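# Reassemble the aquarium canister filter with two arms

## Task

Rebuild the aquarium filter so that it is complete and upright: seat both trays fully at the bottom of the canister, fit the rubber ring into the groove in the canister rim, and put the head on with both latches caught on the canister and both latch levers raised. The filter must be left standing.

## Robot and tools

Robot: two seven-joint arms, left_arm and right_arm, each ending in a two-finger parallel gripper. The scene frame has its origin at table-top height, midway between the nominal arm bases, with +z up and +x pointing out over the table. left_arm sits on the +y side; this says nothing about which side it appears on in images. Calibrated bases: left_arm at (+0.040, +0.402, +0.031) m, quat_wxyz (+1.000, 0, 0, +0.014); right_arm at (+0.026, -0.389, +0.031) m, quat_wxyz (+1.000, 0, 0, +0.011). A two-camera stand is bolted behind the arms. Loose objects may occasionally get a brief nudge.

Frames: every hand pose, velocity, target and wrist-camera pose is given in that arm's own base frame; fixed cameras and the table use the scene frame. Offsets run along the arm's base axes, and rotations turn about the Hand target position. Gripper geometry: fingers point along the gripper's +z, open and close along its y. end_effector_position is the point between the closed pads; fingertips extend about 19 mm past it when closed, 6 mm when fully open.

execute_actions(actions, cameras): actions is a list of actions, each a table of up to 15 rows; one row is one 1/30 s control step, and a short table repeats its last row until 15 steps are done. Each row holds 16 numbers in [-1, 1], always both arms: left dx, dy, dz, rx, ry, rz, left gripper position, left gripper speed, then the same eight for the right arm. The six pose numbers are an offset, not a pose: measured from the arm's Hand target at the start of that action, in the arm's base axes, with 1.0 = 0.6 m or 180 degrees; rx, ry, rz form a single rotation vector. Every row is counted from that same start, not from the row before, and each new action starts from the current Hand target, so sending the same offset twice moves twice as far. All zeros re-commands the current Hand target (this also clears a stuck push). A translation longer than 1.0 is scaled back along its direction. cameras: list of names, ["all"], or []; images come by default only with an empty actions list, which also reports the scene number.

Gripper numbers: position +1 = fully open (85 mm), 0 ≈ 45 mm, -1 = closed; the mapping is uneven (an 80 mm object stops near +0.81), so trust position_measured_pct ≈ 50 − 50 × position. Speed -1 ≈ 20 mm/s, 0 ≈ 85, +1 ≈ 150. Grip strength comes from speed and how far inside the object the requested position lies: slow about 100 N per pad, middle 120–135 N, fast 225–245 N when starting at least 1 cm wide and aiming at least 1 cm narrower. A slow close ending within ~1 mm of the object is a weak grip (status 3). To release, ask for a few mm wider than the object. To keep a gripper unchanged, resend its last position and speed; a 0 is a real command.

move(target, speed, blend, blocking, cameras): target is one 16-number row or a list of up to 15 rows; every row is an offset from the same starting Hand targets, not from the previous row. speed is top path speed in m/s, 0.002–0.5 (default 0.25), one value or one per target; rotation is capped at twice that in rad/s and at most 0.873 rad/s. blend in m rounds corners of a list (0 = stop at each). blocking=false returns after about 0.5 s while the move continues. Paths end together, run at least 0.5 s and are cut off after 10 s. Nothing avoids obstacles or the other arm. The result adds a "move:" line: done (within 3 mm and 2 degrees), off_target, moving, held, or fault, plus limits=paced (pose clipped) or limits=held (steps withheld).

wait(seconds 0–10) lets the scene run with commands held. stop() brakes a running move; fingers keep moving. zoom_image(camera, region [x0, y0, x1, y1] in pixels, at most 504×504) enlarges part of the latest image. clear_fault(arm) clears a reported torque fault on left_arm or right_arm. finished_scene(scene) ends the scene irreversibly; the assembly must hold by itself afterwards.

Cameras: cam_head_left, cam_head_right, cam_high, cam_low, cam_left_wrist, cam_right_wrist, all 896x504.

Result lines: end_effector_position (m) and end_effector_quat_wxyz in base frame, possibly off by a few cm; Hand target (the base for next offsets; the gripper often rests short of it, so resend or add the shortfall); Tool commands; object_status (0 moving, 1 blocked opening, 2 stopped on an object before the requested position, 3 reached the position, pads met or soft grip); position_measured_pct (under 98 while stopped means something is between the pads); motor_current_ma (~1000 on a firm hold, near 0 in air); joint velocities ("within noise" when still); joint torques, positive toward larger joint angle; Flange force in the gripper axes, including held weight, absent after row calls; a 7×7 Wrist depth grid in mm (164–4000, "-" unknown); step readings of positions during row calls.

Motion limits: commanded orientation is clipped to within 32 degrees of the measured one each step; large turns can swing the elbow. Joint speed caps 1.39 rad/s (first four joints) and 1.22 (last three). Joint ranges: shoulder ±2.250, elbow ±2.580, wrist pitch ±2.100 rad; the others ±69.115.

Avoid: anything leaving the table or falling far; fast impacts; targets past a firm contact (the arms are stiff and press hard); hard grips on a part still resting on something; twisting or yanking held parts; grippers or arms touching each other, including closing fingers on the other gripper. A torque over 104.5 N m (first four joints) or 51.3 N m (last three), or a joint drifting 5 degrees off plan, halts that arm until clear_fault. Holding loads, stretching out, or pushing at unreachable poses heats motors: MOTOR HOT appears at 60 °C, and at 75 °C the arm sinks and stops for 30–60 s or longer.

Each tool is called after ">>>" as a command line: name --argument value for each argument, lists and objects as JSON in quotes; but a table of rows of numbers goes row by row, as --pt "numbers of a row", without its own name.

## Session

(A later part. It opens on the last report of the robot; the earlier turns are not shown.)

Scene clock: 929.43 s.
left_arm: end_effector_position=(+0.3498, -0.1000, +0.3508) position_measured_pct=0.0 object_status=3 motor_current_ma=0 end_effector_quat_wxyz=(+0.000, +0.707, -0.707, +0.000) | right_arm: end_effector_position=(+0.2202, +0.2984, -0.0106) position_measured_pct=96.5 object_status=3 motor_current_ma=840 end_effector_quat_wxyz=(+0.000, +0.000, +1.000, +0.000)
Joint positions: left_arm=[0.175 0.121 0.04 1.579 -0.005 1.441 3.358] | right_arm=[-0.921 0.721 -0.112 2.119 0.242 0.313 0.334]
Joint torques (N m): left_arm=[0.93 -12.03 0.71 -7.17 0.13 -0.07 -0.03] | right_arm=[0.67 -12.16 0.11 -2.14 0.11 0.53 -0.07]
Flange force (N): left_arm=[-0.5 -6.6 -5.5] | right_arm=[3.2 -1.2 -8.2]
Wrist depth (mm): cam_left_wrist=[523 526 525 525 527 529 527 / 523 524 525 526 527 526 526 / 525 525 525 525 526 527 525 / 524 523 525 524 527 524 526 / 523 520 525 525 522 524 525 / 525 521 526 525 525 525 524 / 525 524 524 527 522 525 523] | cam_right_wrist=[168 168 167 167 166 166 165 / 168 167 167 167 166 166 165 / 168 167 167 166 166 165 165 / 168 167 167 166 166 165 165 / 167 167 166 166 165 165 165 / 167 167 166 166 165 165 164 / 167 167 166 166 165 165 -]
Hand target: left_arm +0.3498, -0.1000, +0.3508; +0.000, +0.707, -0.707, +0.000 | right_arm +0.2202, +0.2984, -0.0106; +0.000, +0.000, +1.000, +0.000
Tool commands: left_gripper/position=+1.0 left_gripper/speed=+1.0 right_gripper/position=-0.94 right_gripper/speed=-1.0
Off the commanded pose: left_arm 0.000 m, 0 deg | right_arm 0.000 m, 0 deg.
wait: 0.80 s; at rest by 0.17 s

>>> move --target '[0,0,0,0,0,0,1,1, 0,0,0.067,0,0,0,-0.94,-1]' --speed 0.06 --cameras '["cam_right_wrist","cam_head_right","cam_high"]'

>>> zoom_image --camera "cam_head_right" --region '[480, 270, 660, 400]'

>>> zoom_image --camera "cam_high" --region '[400, 100, 600, 260]'

Scene clock: 938.70 s.
left_arm: end_effector_position=(+0.3498, -0.1000, +0.3508) position_measured_pct=0.0 object_status=3 motor_current_ma=0 end_effector_quat_wxyz=(+0.000, +0.707, -0.707, +0.000) | right_arm: end_effector_position=(+0.2202, +0.2984, +0.0296) position_measured_pct=96.5 object_status=3 motor_current_ma=840 end_effector_quat_wxyz=(+0.000, +0.000, +1.000, +0.000)
Joint positions: left_arm=[0.175 0.121 0.04 1.579 -0.005 1.441 3.358] | right_arm=[-0.889 0.619 -0.155 2.105 0.215 0.432 0.359]
Joint torques (N m): left_arm=[0.96 -12.02 0.72 -7.21 0.14 -0.06 -0.04] | right_arm=[0.33 -15.06 -0.58 -4.39 0.04 0.36 -0.08]
Flange force (N): left_arm=[-0.6 -6.5 -5.4] | right_arm=[2.8 -2.3 1.5]
Wrist depth (mm): cam_left_wrist=[526 525 525 524 528 526 525 / 525 525 528 527 527 527 526 / 524 522 527 524 525 526 525 / 524 522 523 523 526 525 525 / 523 522 525 525 525 523 525 / 522 523 526 523 523 523 527 / 522 524 524 525 524 527 525] | cam_right_wrist=[209 208 207 207 206 205 205 / 208 208 207 206 206 205 204 / 208 208 207 206 205 205 204 / 208 207 207 206 205 205 204 / 208 207 206 206 205 204 204 / 208 207 206 206 205 204 204 / 207 206 206 206 205 204 204]
Hand target: left_arm +0.3498, -0.1000, +0.3508; +0.000, +0.707, -0.707, +0.000 | right_arm +0.2202, +0.2984, +0.0296; +0.000, +0.000, +1.000, +0.000
Off the commanded pose: left_arm 0.000 m, 0 deg | right_arm 0.000 m, 0 deg.
move: done
Images, in order (width x height): cam_head_right 896x504, cam_high 896x504, cam_right_wrist 896x504.

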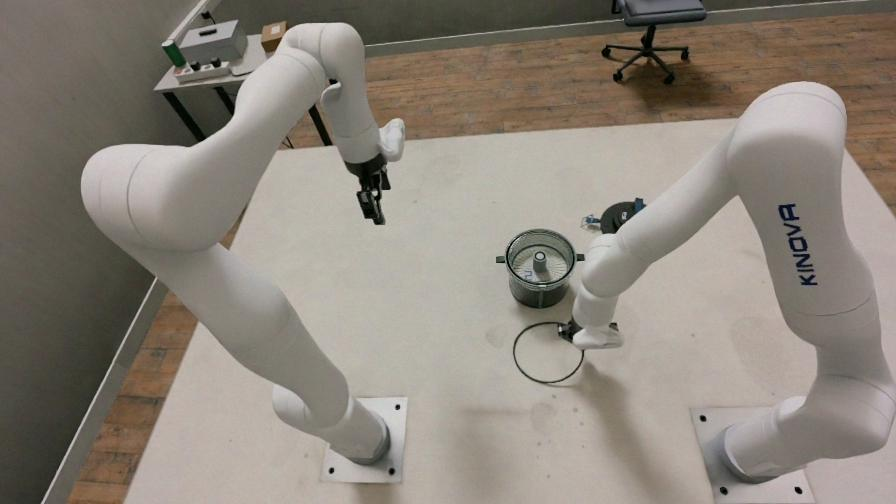

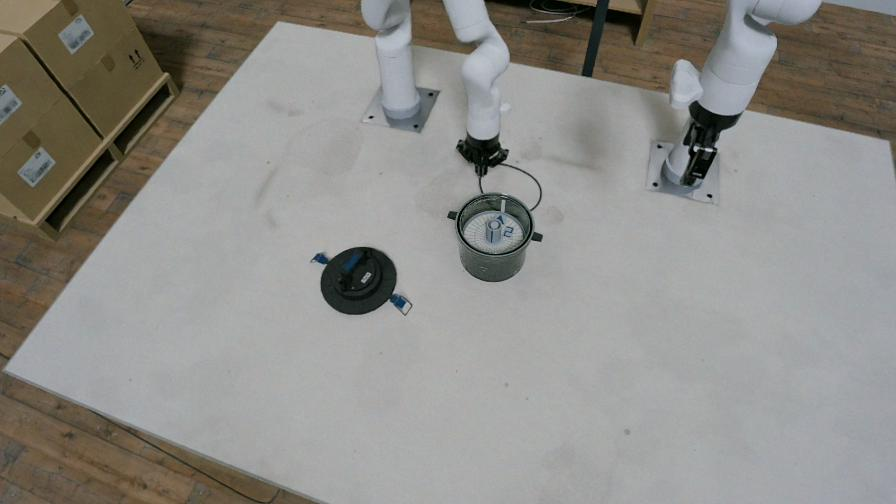

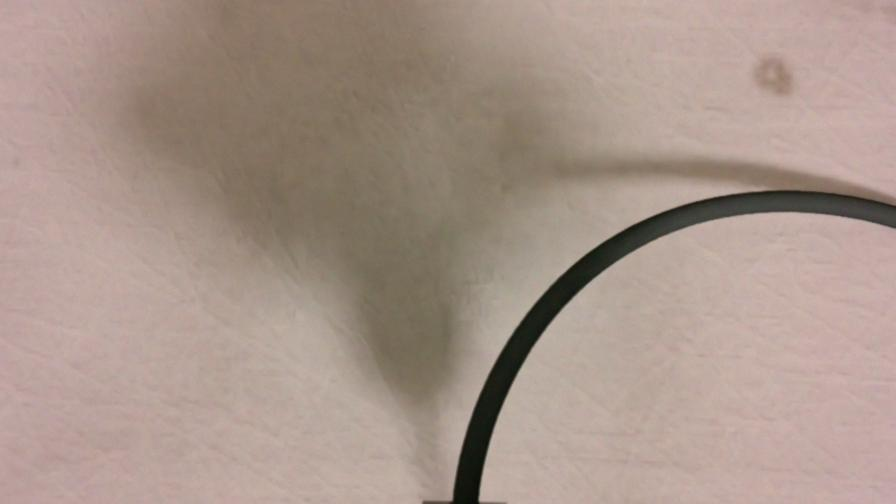

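Scaled by 2.800 from the camera's 896x504 image, which has a finer 1280x720 frame.

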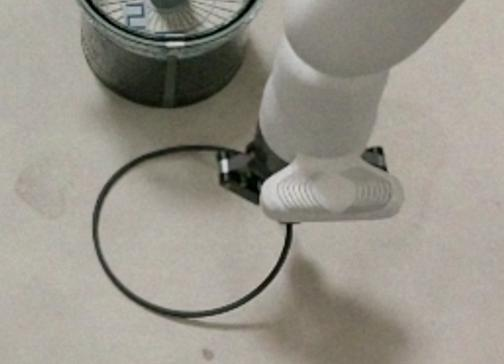

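Scaled by 2.520 from the camera's 896x504 image, which has a finer 1280x720 frame.

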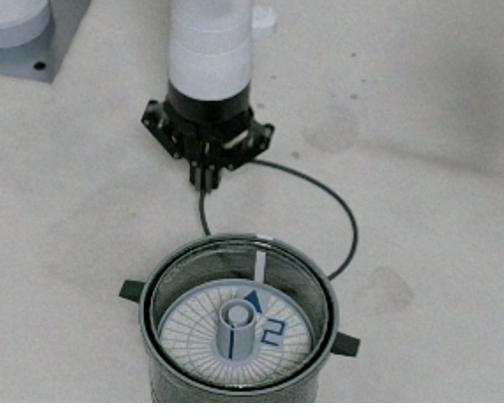

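>>> move --target '[0,0,0,0,0,0,1,1, 0,0,0.2,0,0,0,-0.94,-1]' --speed 0.08 --cameras '["cam_right_wrist","cam_head_right","cam_low"]'

>>> zoom_image --camera "cam_head_right" --region '[480, 250, 660, 380]'

>>> zoom_image --camera "cam_low" --region '[340, 120, 480, 260]'

Scene clock: 949.60 s.
left_arm: end_effector_position=(+0.3498, -0.1000, +0.3508) position_measured_pct=0.0 object_status=3 motor_current_ma=0 end_effector_quat_wxyz=(+0.000, +0.707, -0.707, +0.000) | right_arm: end_effector_position=(+0.2202, +0.2984, +0.1496) position_measured_pct=96.5 object_status=3 motor_current_ma=840 end_effector_quat_wxyz=(+0.000, +0.000, +1.000, +0.000)
Joint positions: left_arm=[0.175 0.121 0.04 1.579 -0.005 1.441 3.358] | right_arm=[-0.822 0.359 -0.232 1.984 0.112 0.81 0.453]
Joint torques (N m): left_arm=[0.96 -12.03 0.73 -7.15 0.13 -0.04 -0.02] | right_arm=[0.34 -13.39 -0.55 -7.08 0.09 0.3 -0.06]
Flange force (N): left_arm=[-0.6 -6.7 -5.5] | right_arm=[1.8 -1.4 2.1]
Wrist depth (mm): cam_left_wrist=[525 525 524 527 525 524 527 / 524 523 526 525 524 526 525 / 522 523 524 525 525 525 525 / 524 523 524 526 525 525 527 / 523 525 522 522 527 525 527 / 523 522 525 524 522 525 527 / 524 525 522 524 526 525 520] | cam_right_wrist=[329 328 327 327 326 325 323 / 329 328 327 326 325 324 324 / 329 328 327 326 325 324 323 / 329 327 326 325 325 324 322 / 329 327 326 325 324 323 322 / 328 327 326 324 324 323 322 / 328 326 325 325 324 323 322]
Hand target: left_arm +0.3498, -0.1000, +0.3508; +0.000, +0.707, -0.707, +0.000 | right_arm +0.2202, +0.2984, +0.1496; +0.000, +0.000, +1.000, +0.000
Off the commanded pose: left_arm 0.000 m, 0 deg | right_arm 0.000 m, 0 deg.
move: done
Images, in order (width x height): cam_head_right 896x504, cam_low 896x504, cam_right_wrist 896x504.

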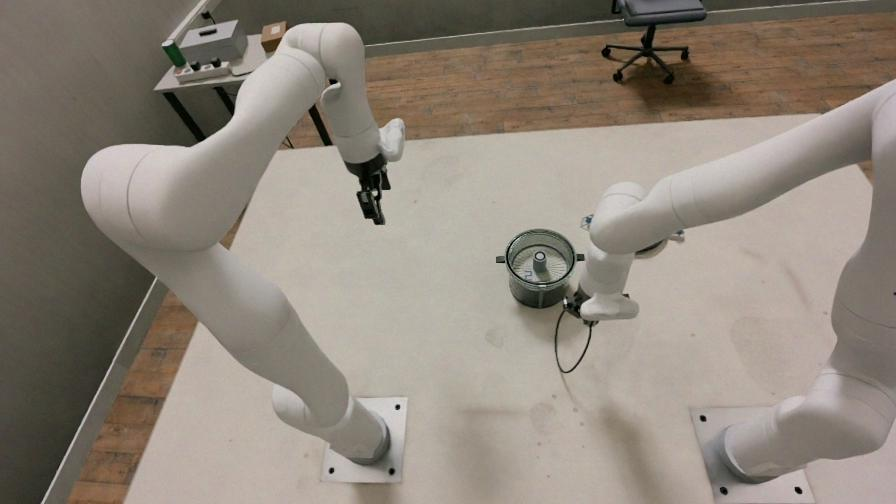

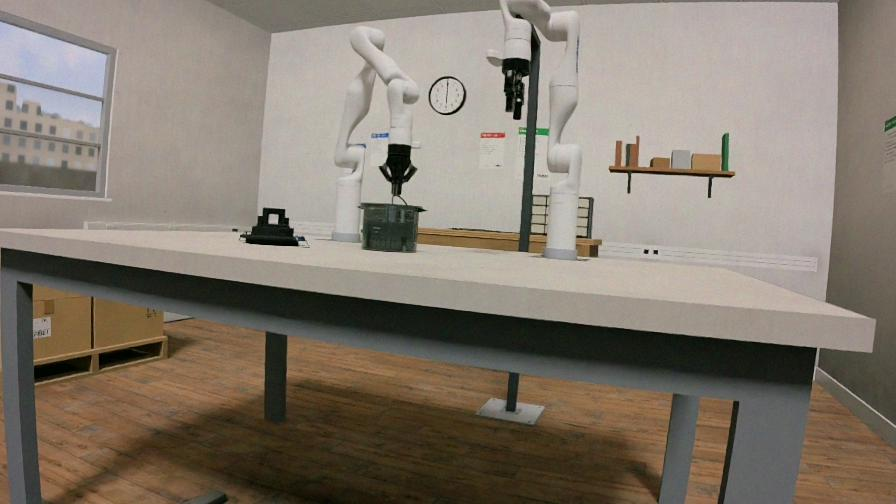

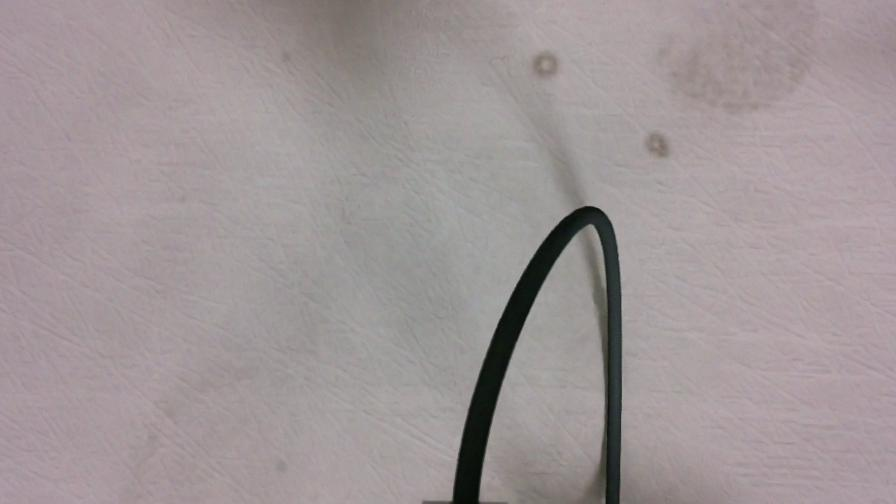

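Scaled by 2.800 from the camera's 896x504 image, which has a finer 1280x720 frame.

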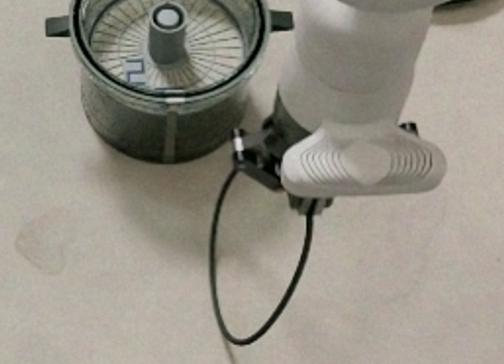

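Scaled by 3.600 from the camera's 896x504 image, which has a finer 1280x720 frame.

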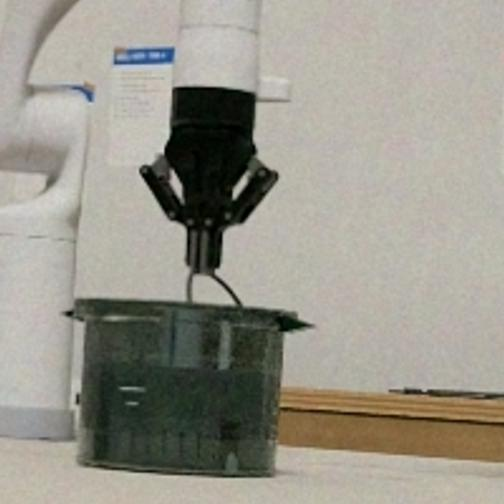

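>>> move --pt "0 0 0 0 0 0 1 1 0 0.185 0.0 0 0 0 -0.94 -1" --pt "0 0 0 0 0 0 1 1 0 0.185 -0.018 0 0 0 -0.94 -1" --pt "0 0 0 0 0 0 1 1 0 0.090 -0.070 0 0 0 -0.94 -1" --pt "0 0 0 0 0 0 1 1 0 0.033 -0.138 0 0 0 -0.94 -1" --pt "0 0 0 0 0 0 1 1 0 0.0075 -0.2 0 0 0 -0.94 -1" --pt "0 0 0 0 0 0 1 1 0 0 -0.2645 0 0 0 -0.94 -1" --speed 0.08 --blend '[0.005,0.01,0.02,0.02,0.02,0]' --cameras '["cam_right_wrist","cam_head_right","cam_high"]'

>>> zoom_image --camera "cam_head_right" --region '[480, 250, 660, 400]'

Scene clock: 996.43 s.
left_arm: end_effector_position=(+0.3498, -0.1000, +0.3508) position_measured_pct=0.0 object_status=3 motor_current_ma=0 end_effector_quat_wxyz=(+0.000, +0.707, -0.707, +0.000) | right_arm: end_effector_position=(+0.2202, +0.2984, -0.0091) position_measured_pct=96.5 object_status=3 motor_current_ma=840 end_effector_quat_wxyz=(+0.000, +0.000, +1.000, +0.000)
Joint positions: left_arm=[0.175 0.121 0.04 1.579 -0.005 1.441 3.358] | right_arm=[-0.913 0.718 -0.123 2.119 0.259 0.319 0.317]
Joint torques (N m): left_arm=[0.95 -12.06 0.72 -7.19 0.15 -0.06 -0.01] | right_arm=[0.43 -15.85 -0.59 -3.51 0.07 0.2 -0.07]
Flange force (N): left_arm=[-0.6 -6.7 -5.4] | right_arm=[3.2 -2.1 1.4]
Wrist depth (mm): cam_left_wrist=[524 525 527 527 526 525 527 / 525 522 526 523 526 525 527 / 523 525 525 522 525 527 526 / 524 524 525 524 524 525 524 / 523 525 524 524 525 523 524 / 522 525 524 525 524 525 524 / 526 523 524 523 522 524 525] | cam_right_wrist=[169 169 168 168 168 167 167 / 169 169 168 168 167 167 166 / 169 169 168 168 167 167 166 / 169 169 168 168 167 166 166 / 169 168 168 168 167 166 166 / 169 168 168 167 167 166 166 / 169 168 168 167 167 166 166]
Hand target: left_arm +0.3498, -0.1000, +0.3508; +0.000, +0.707, -0.707, +0.000 | right_arm +0.2202, +0.2984, -0.0091; +0.000, +0.000, +1.000, +0.000
Off the commanded pose: left_arm 0.000 m, 0 deg | right_arm 0.000 m, 0 deg.
move: done; blend cut to 0.0054 m at target 2, 0.0195 m at target 5
Images, in order (width x height): cam_head_right 896x504, cam_high 896x504, cam_right_wrist 896x504.

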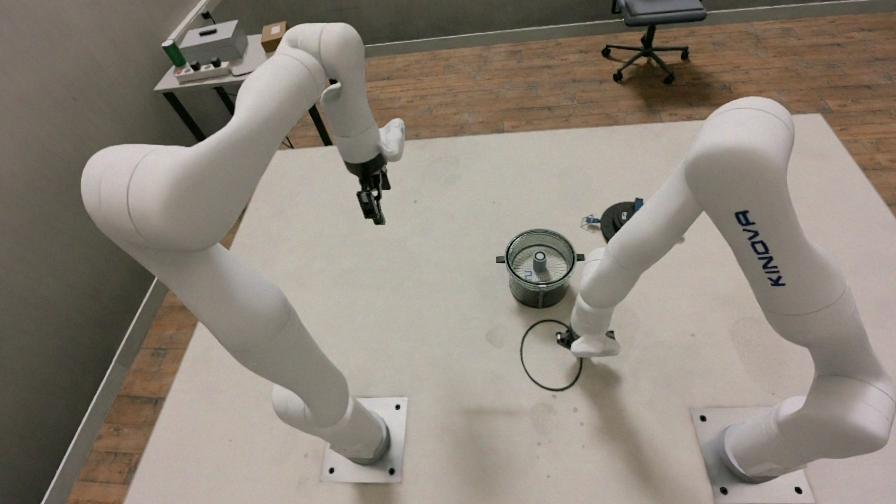

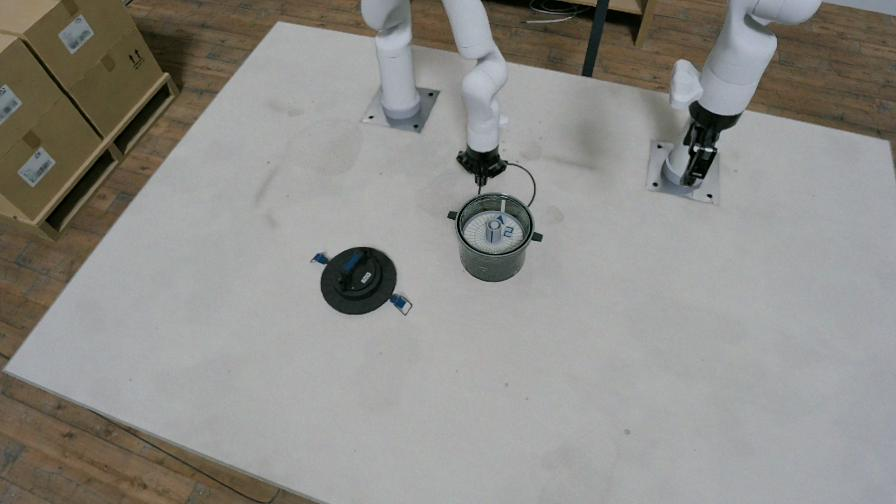

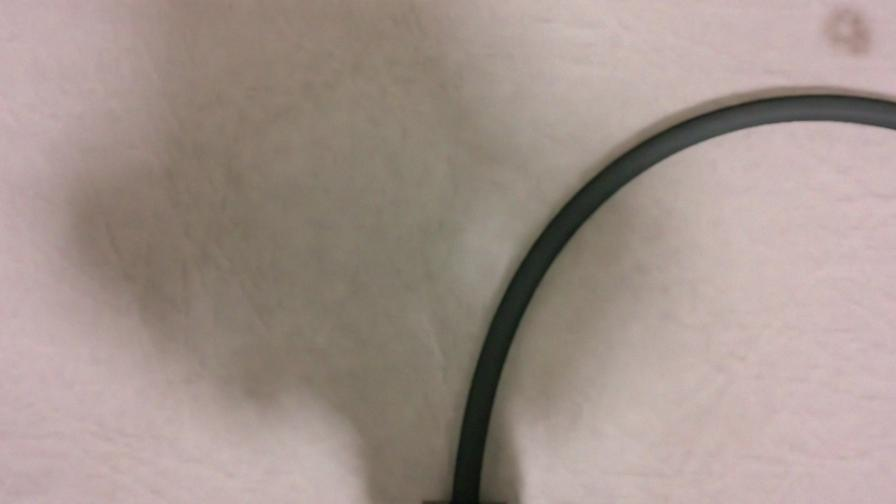

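Scaled by 2.800 from the camera's 896x504 image, which has a finer 1280x720 frame.

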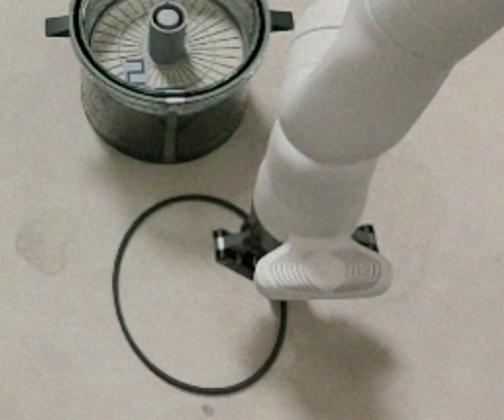

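>>> move --target '[-0.2667,-0.42,-0.3333,0,0,-0.5,-0.4,0, 0,0,0,0,0,0,-0.94,-1]' --speed 0.2 --cameras '["cam_left_wrist","cam_head_right","cam_high"]'

Scene clock: 1027.53 s.
left_arm: end_effector_position=(+0.1898, -0.3519, +0.1508) position_measured_pct=69.7 object_status=3 motor_current_ma=0 end_effector_quat_wxyz=(+0.000, -0.001, +1.000, +0.000) | right_arm: end_effector_position=(+0.2202, +0.2984, -0.0091) position_measured_pct=96.5 object_status=3 motor_current_ma=840 end_effector_quat_wxyz=(+0.000, +0.000, +1.000, +0.000)
Joint positions: left_arm=[0.678 0.434 0.459 1.911 -0.25 0.853 2.838] | right_arm=[-0.913 0.718 -0.123 2.119 0.259 0.319 0.317]
Joint torques (N m): left_arm=[0.89 -14.6 2.37 -4.7 0.2 -0.05 -0.03] | right_arm=[0.41 -15.88 -0.41 -3.51 0.06 0.22 -0.04]
Flange force (N): left_arm=[-5.1 -4.9 -2.1] | right_arm=[3.0 -2.1 1.3]
Wrist depth (mm): cam_left_wrist=[327 328 327 328 328 329 328 / 326 326 326 327 327 327 327 / 326 326 327 328 327 327 327 / 325 326 326 326 326 327 327 / 326 326 326 326 327 326 326 / 270 326 325 325 326 326 327 / 223 325 325 325 326 325 325] | cam_right_wrist=[169 169 168 168 168 167 167 / 169 169 168 168 167 167 166 / 169 169 168 168 167 166 166 / 169 168 168 168 167 167 166 / 169 168 168 167 167 166 166 / 169 168 168 167 167 166 166 / 168 168 168 167 167 166 166]
Hand target: left_arm +0.1898, -0.3520, +0.1508; +0.000, -0.001, +1.000, +0.000 | right_arm +0.2202, +0.2984, -0.0091; +0.000, +0.000, +1.000, +0.000
Off the commanded pose: left_arm 0.000 m, 0 deg | right_arm 0.000 m, 0 deg.
move: done
Images, in order (width x height): cam_head_right 896x504, cam_high 896x504, cam_left_wrist 896x504.

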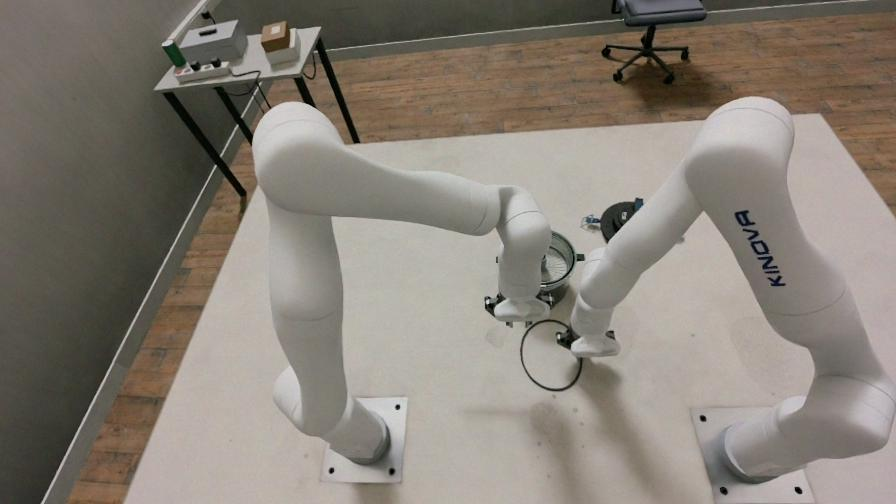

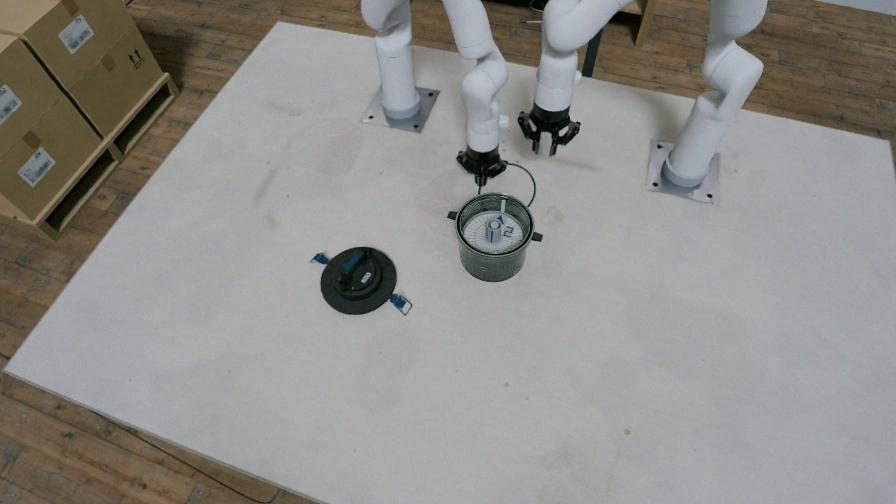

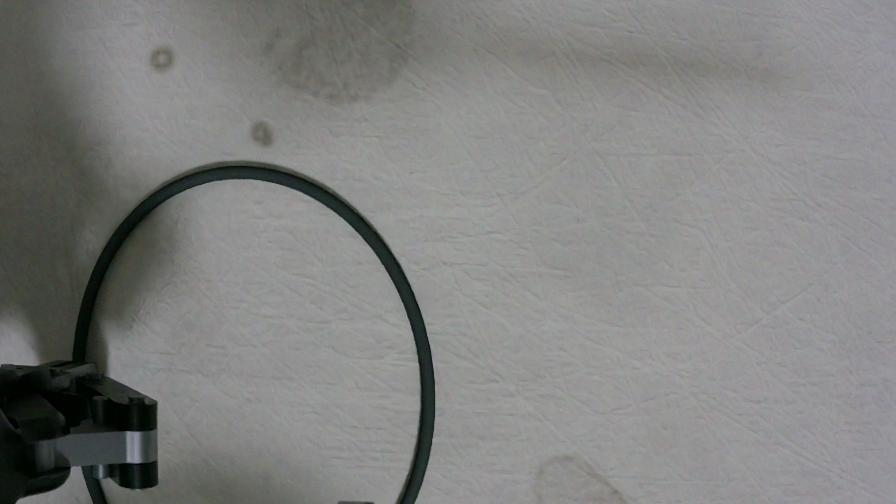

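>>> move --target '[-0.0063,-0.0111,-0.2347,0,0,0,-0.4,0, 0,0,0,0,0,0,-0.94,-1]' --speed 0.1 --cameras '["cam_left_wrist","cam_head_right","cam_high"]'

Scene clock: 1045.83 s.
left_arm: end_effector_position=(+0.1860, -0.3586, +0.0100) position_measured_pct=69.7 object_status=3 motor_current_ma=0 end_effector_quat_wxyz=(+0.000, -0.001, +1.000, +0.000) | right_arm: end_effector_position=(+0.2202, +0.2984, -0.0091) position_measured_pct=96.5 object_status=3 motor_current_ma=840 end_effector_quat_wxyz=(+0.000, +0.000, +1.000, +0.000)
Joint positions: left_arm=[0.83 0.723 0.287 2.015 -0.433 0.461 3.012] | right_arm=[-0.913 0.718 -0.123 2.119 0.259 0.319 0.317]
Joint torques (N m): left_arm=[0.78 -17.63 2.43 -1.75 0.15 -0.11 0.01] | right_arm=[0.37 -15.86 -0.42 -3.55 0.05 0.2 -0.07]
Flange force (N): left_arm=[-5.2 -5.6 1.1] | right_arm=[3.0 -2.3 1.2]
Wrist depth (mm): cam_left_wrist=[187 186 186 186 187 186 187 / 186 186 186 186 186 186 186 / 186 186 186 186 186 187 187 / 186 186 186 186 186 186 186 / 186 186 186 186 186 186 186 / 185 185 186 186 186 186 186 / 185 185 186 185 185 186 186] | cam_right_wrist=[169 169 169 168 167 167 166 / 169 169 168 168 167 167 166 / 169 169 168 168 167 167 166 / 169 168 168 168 167 167 166 / 169 168 168 167 167 166 166 / 169 168 168 167 167 166 166 / 169 168 168 167 167 166 166]
Hand target: left_arm +0.1860, -0.3586, +0.0100; +0.000, -0.001, +1.000, +0.000 | right_arm +0.2202, +0.2984, -0.0091; +0.000, +0.000, +1.000, +0.000
Off the commanded pose: left_arm 0.000 m, 0 deg | right_arm 0.000 m, 0 deg.
move: done
Images, in order (width x height): cam_head_right 896x504, cam_high 896x504, cam_left_wrist 896x504.

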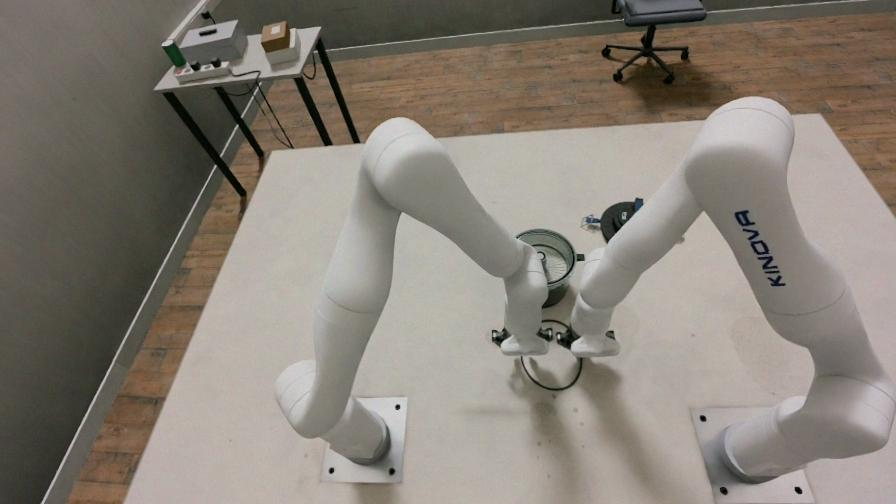

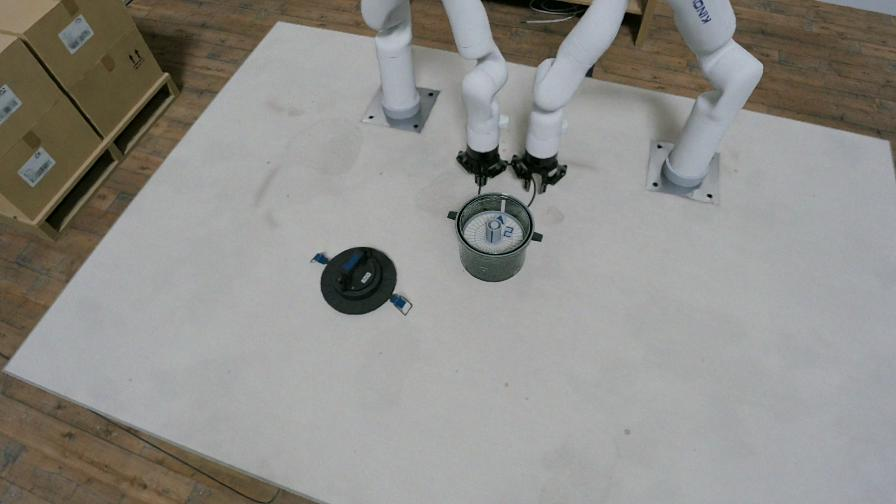

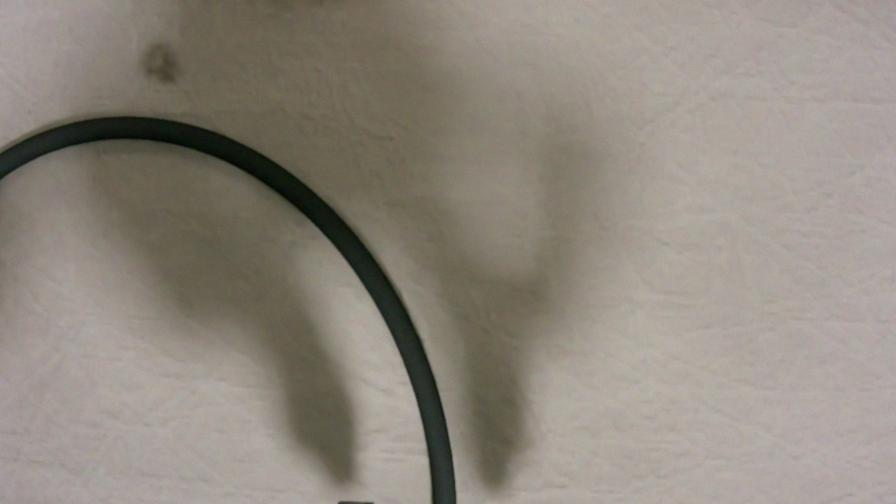

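>>> move --pt "0 0.001 -0.0342 0 0 0 -0.4 0 0 0 0 0 0 0 -0.94 -1" --pt "0 0.001 -0.0342 0 0 0 -0.94 -1 0 0 0 0 0 0 -0.94 -1" --speed '[0.05,0.05]' --cameras '["cam_left_wrist","cam_right_wrist"]'

Scene clock: 1054.53 s.
left_arm: end_effector_position=(+0.1860, -0.3580, -0.0106) position_measured_pct=96.5 object_status=0 motor_current_ma=890 end_effector_quat_wxyz=(+0.000, -0.001, +1.000, +0.000) | right_arm: end_effector_position=(+0.2202, +0.2984, -0.0091) position_measured_pct=96.5 object_status=3 motor_current_ma=840 end_effector_quat_wxyz=(+0.000, +0.000, +1.000, +0.000)
Joint positions: left_arm=[0.853 0.769 0.252 2.021 -0.454 0.406 3.03] | right_arm=[-0.913 0.718 -0.123 2.119 0.259 0.319 0.317]
Joint torques (N m): left_arm=[0.4 0.15 -0.94 4.93 0.06 0.97 -0.05] | right_arm=[0.34 -15.88 -0.46 -3.52 0.1 0.2 -0.08]
Flange force (N): left_arm=[-4.8 -7.3 -42.6] | right_arm=[2.8 -2.2 1.2]
Wrist depth (mm): cam_left_wrist=[167 167 167 167 167 167 167 / 166 166 166 167 167 167 166 / 166 166 166 166 166 166 166 / 166 166 166 166 166 166 166 / 166 166 166 166 166 166 166 / 166 166 166 166 166 166 166 / 166 166 166 166 166 166 166] | cam_right_wrist=[169 169 169 168 167 167 167 / 169 169 168 168 167 167 166 / 169 169 168 168 167 167 166 / 169 169 168 168 167 166 166 / 169 168 168 167 167 166 166 / 169 168 168 167 167 166 166 / 168 168 167 167 167 166 165]
Hand target: left_arm +0.1860, -0.3580, -0.0105; +0.000, -0.001, +1.000, +0.000 | right_arm +0.2202, +0.2984, -0.0091; +0.000, +0.000, +1.000, +0.000
Off the commanded pose: left_arm 0.000 m, 0 deg | right_arm 0.000 m, 0 deg.
move: done
Images, in order (width x height): cam_left_wrist 896x504, cam_right_wrist 896x504.

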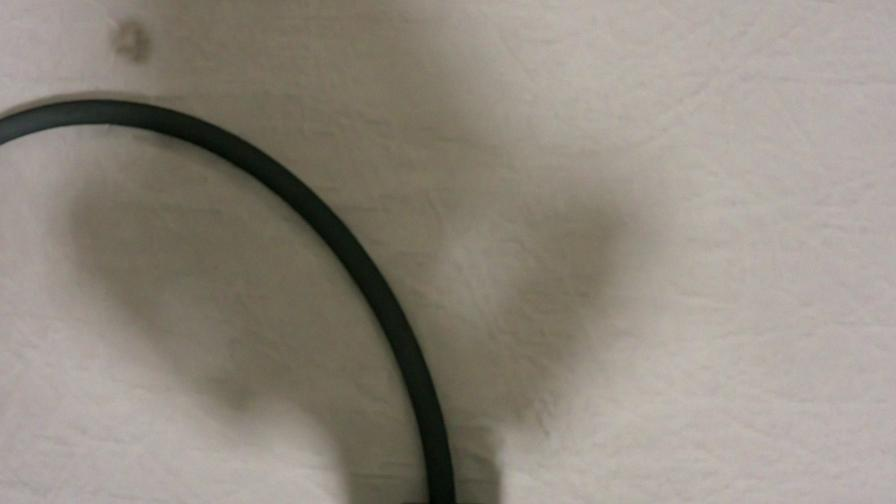

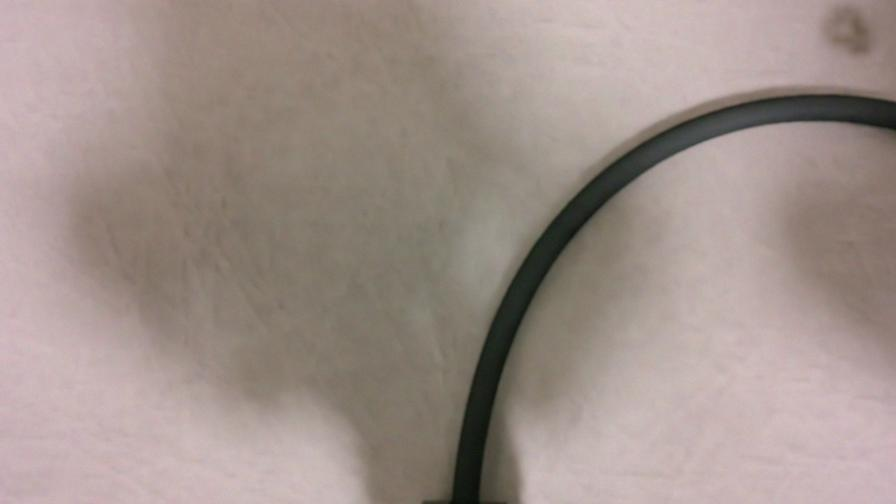

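>>> move --pt "0 0 0.0025 0 0 0 -0.94 -1 0 0 0 0 0 0 -0.94 -1" --pt "0 0.025 0.0868 0 0 0 -0.94 -1 0 0 0.0843 0 0 0 -0.94 -1" --speed '[0.03,0.05]' --cameras '["cam_left_wrist","cam_right_wrist","cam_head_right","cam_high"]'

>>> zoom_image --camera "cam_high" --region '[400, 100, 620, 260]'

>>> zoom_image --camera "cam_head_right" --region '[460, 250, 660, 400]'

Scene clock: 1065.87 s.
left_arm: end_effector_position=(+0.1860, -0.3430, +0.0415) position_measured_pct=96.5 object_status=3 motor_current_ma=870 end_effector_quat_wxyz=(+0.000, -0.001, +1.000, +0.000) | right_arm: end_effector_position=(+0.2202, +0.2984, +0.0414) position_measured_pct=96.5 object_status=3 motor_current_ma=840 end_effector_quat_wxyz=(+0.000, +0.000, +1.000, +0.000)
Joint positions: left_arm=[0.773 0.636 0.334 2.049 -0.403 0.519 2.971] | right_arm=[-0.871 0.591 -0.179 2.098 0.221 0.47 0.352]
Joint torques (N m): left_arm=[1.01 -16.54 2.46 -2.25 0.12 -0.08 -0.06] | right_arm=[0.34 -15.32 -0.59 -4.71 0.05 0.2 -0.09]
Flange force (N): left_arm=[-5.6 -5.1 0.4] | right_arm=[2.2 -1.6 2.1]
Wrist depth (mm): cam_left_wrist=[217 218 218 218 218 218 218 / 218 218 218 218 218 218 218 / 217 218 217 218 217 218 218 / 217 217 217 217 217 218 218 / 217 217 217 217 218 218 217 / 216 216 217 217 217 217 218 / 216 217 217 216 217 217 217] | cam_right_wrist=[221 220 219 219 218 217 216 / 220 220 219 218 218 217 216 / 220 219 219 218 217 217 216 / 220 219 219 218 217 216 216 / 219 219 218 218 217 216 216 / 220 219 218 218 217 216 216 / 219 219 218 217 217 216 215]
Hand target: left_arm +0.1860, -0.3430, +0.0415; +0.000, -0.001, +1.000, +0.000 | right_arm +0.2202, +0.2984, +0.0415; +0.000, +0.000, +1.000, +0.000
Off the commanded pose: left_arm 0.000 m, 0 deg | right_arm 0.000 m, 0 deg.
move: done
Images, in order (width x height): cam_head_right 896x504, cam_high 896x504, cam_left_wrist 896x504, cam_right_wrist 896x504.

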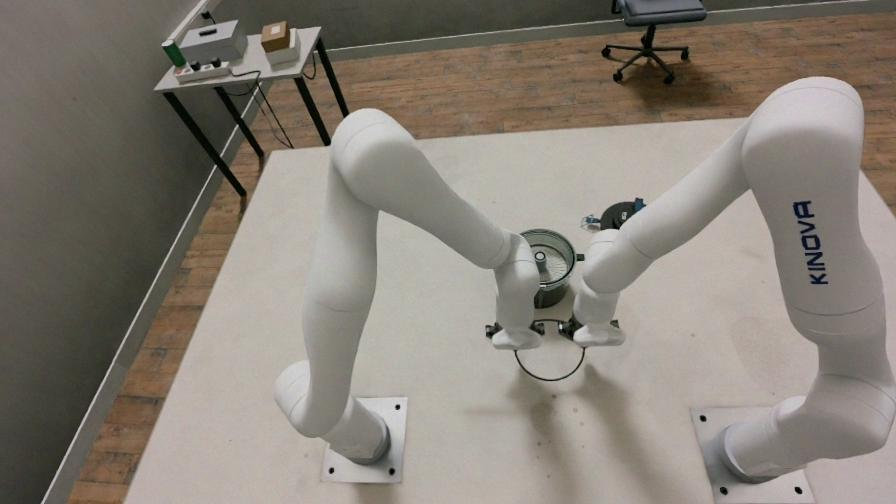

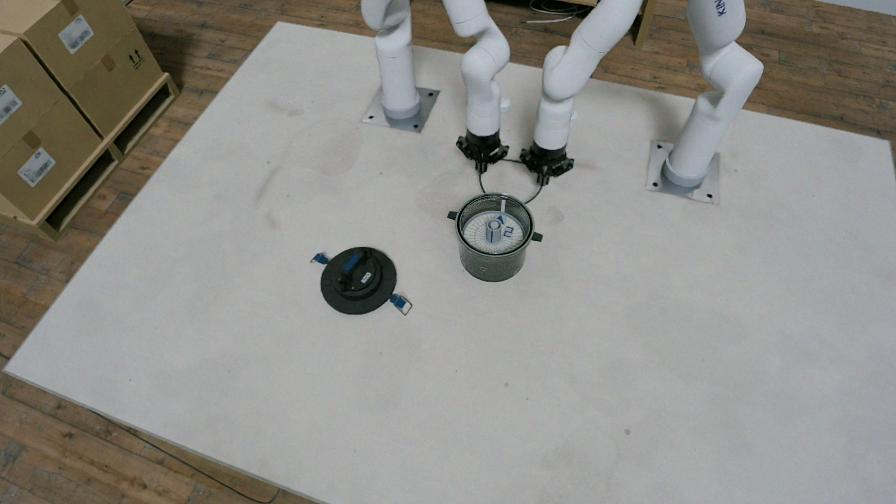

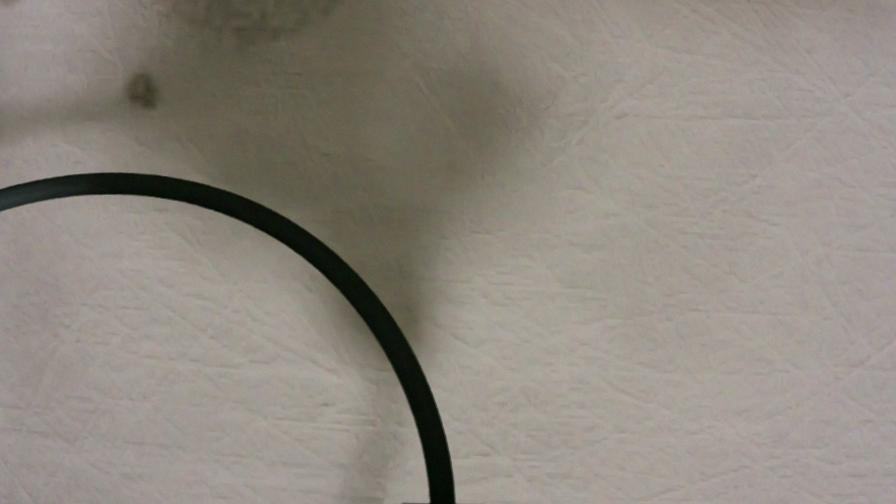

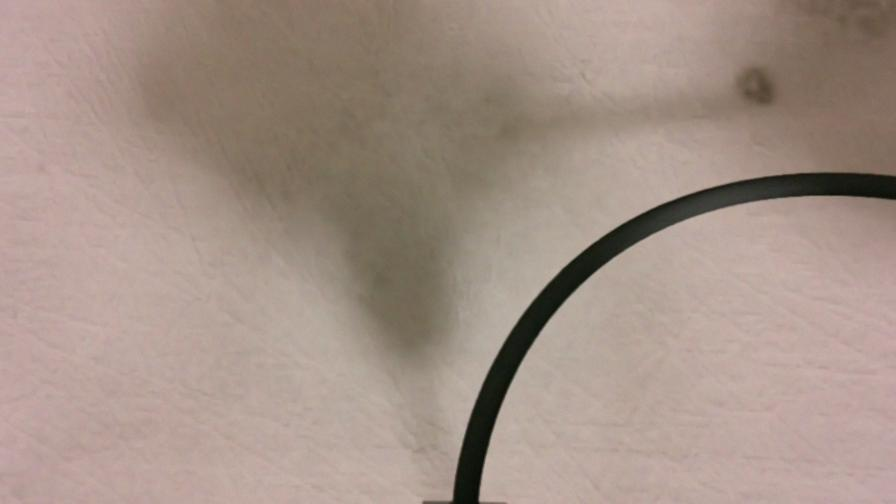

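Scaled by 2.291 from the camera's 896x504 image, which has a finer 1280x720 frame.

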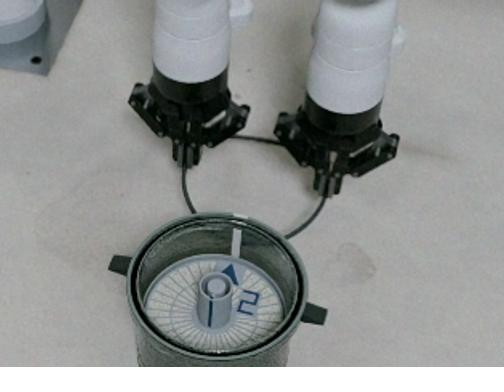

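Scaled by 2.520 from the camera's 896x504 image, which has a finer 1280x720 frame.

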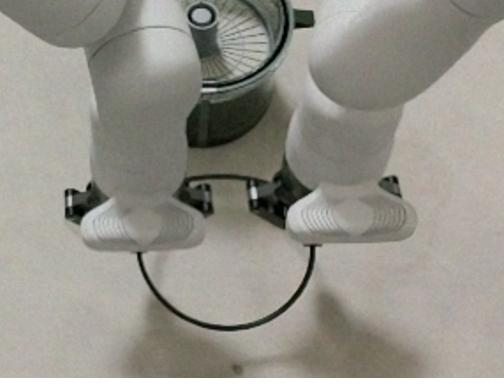

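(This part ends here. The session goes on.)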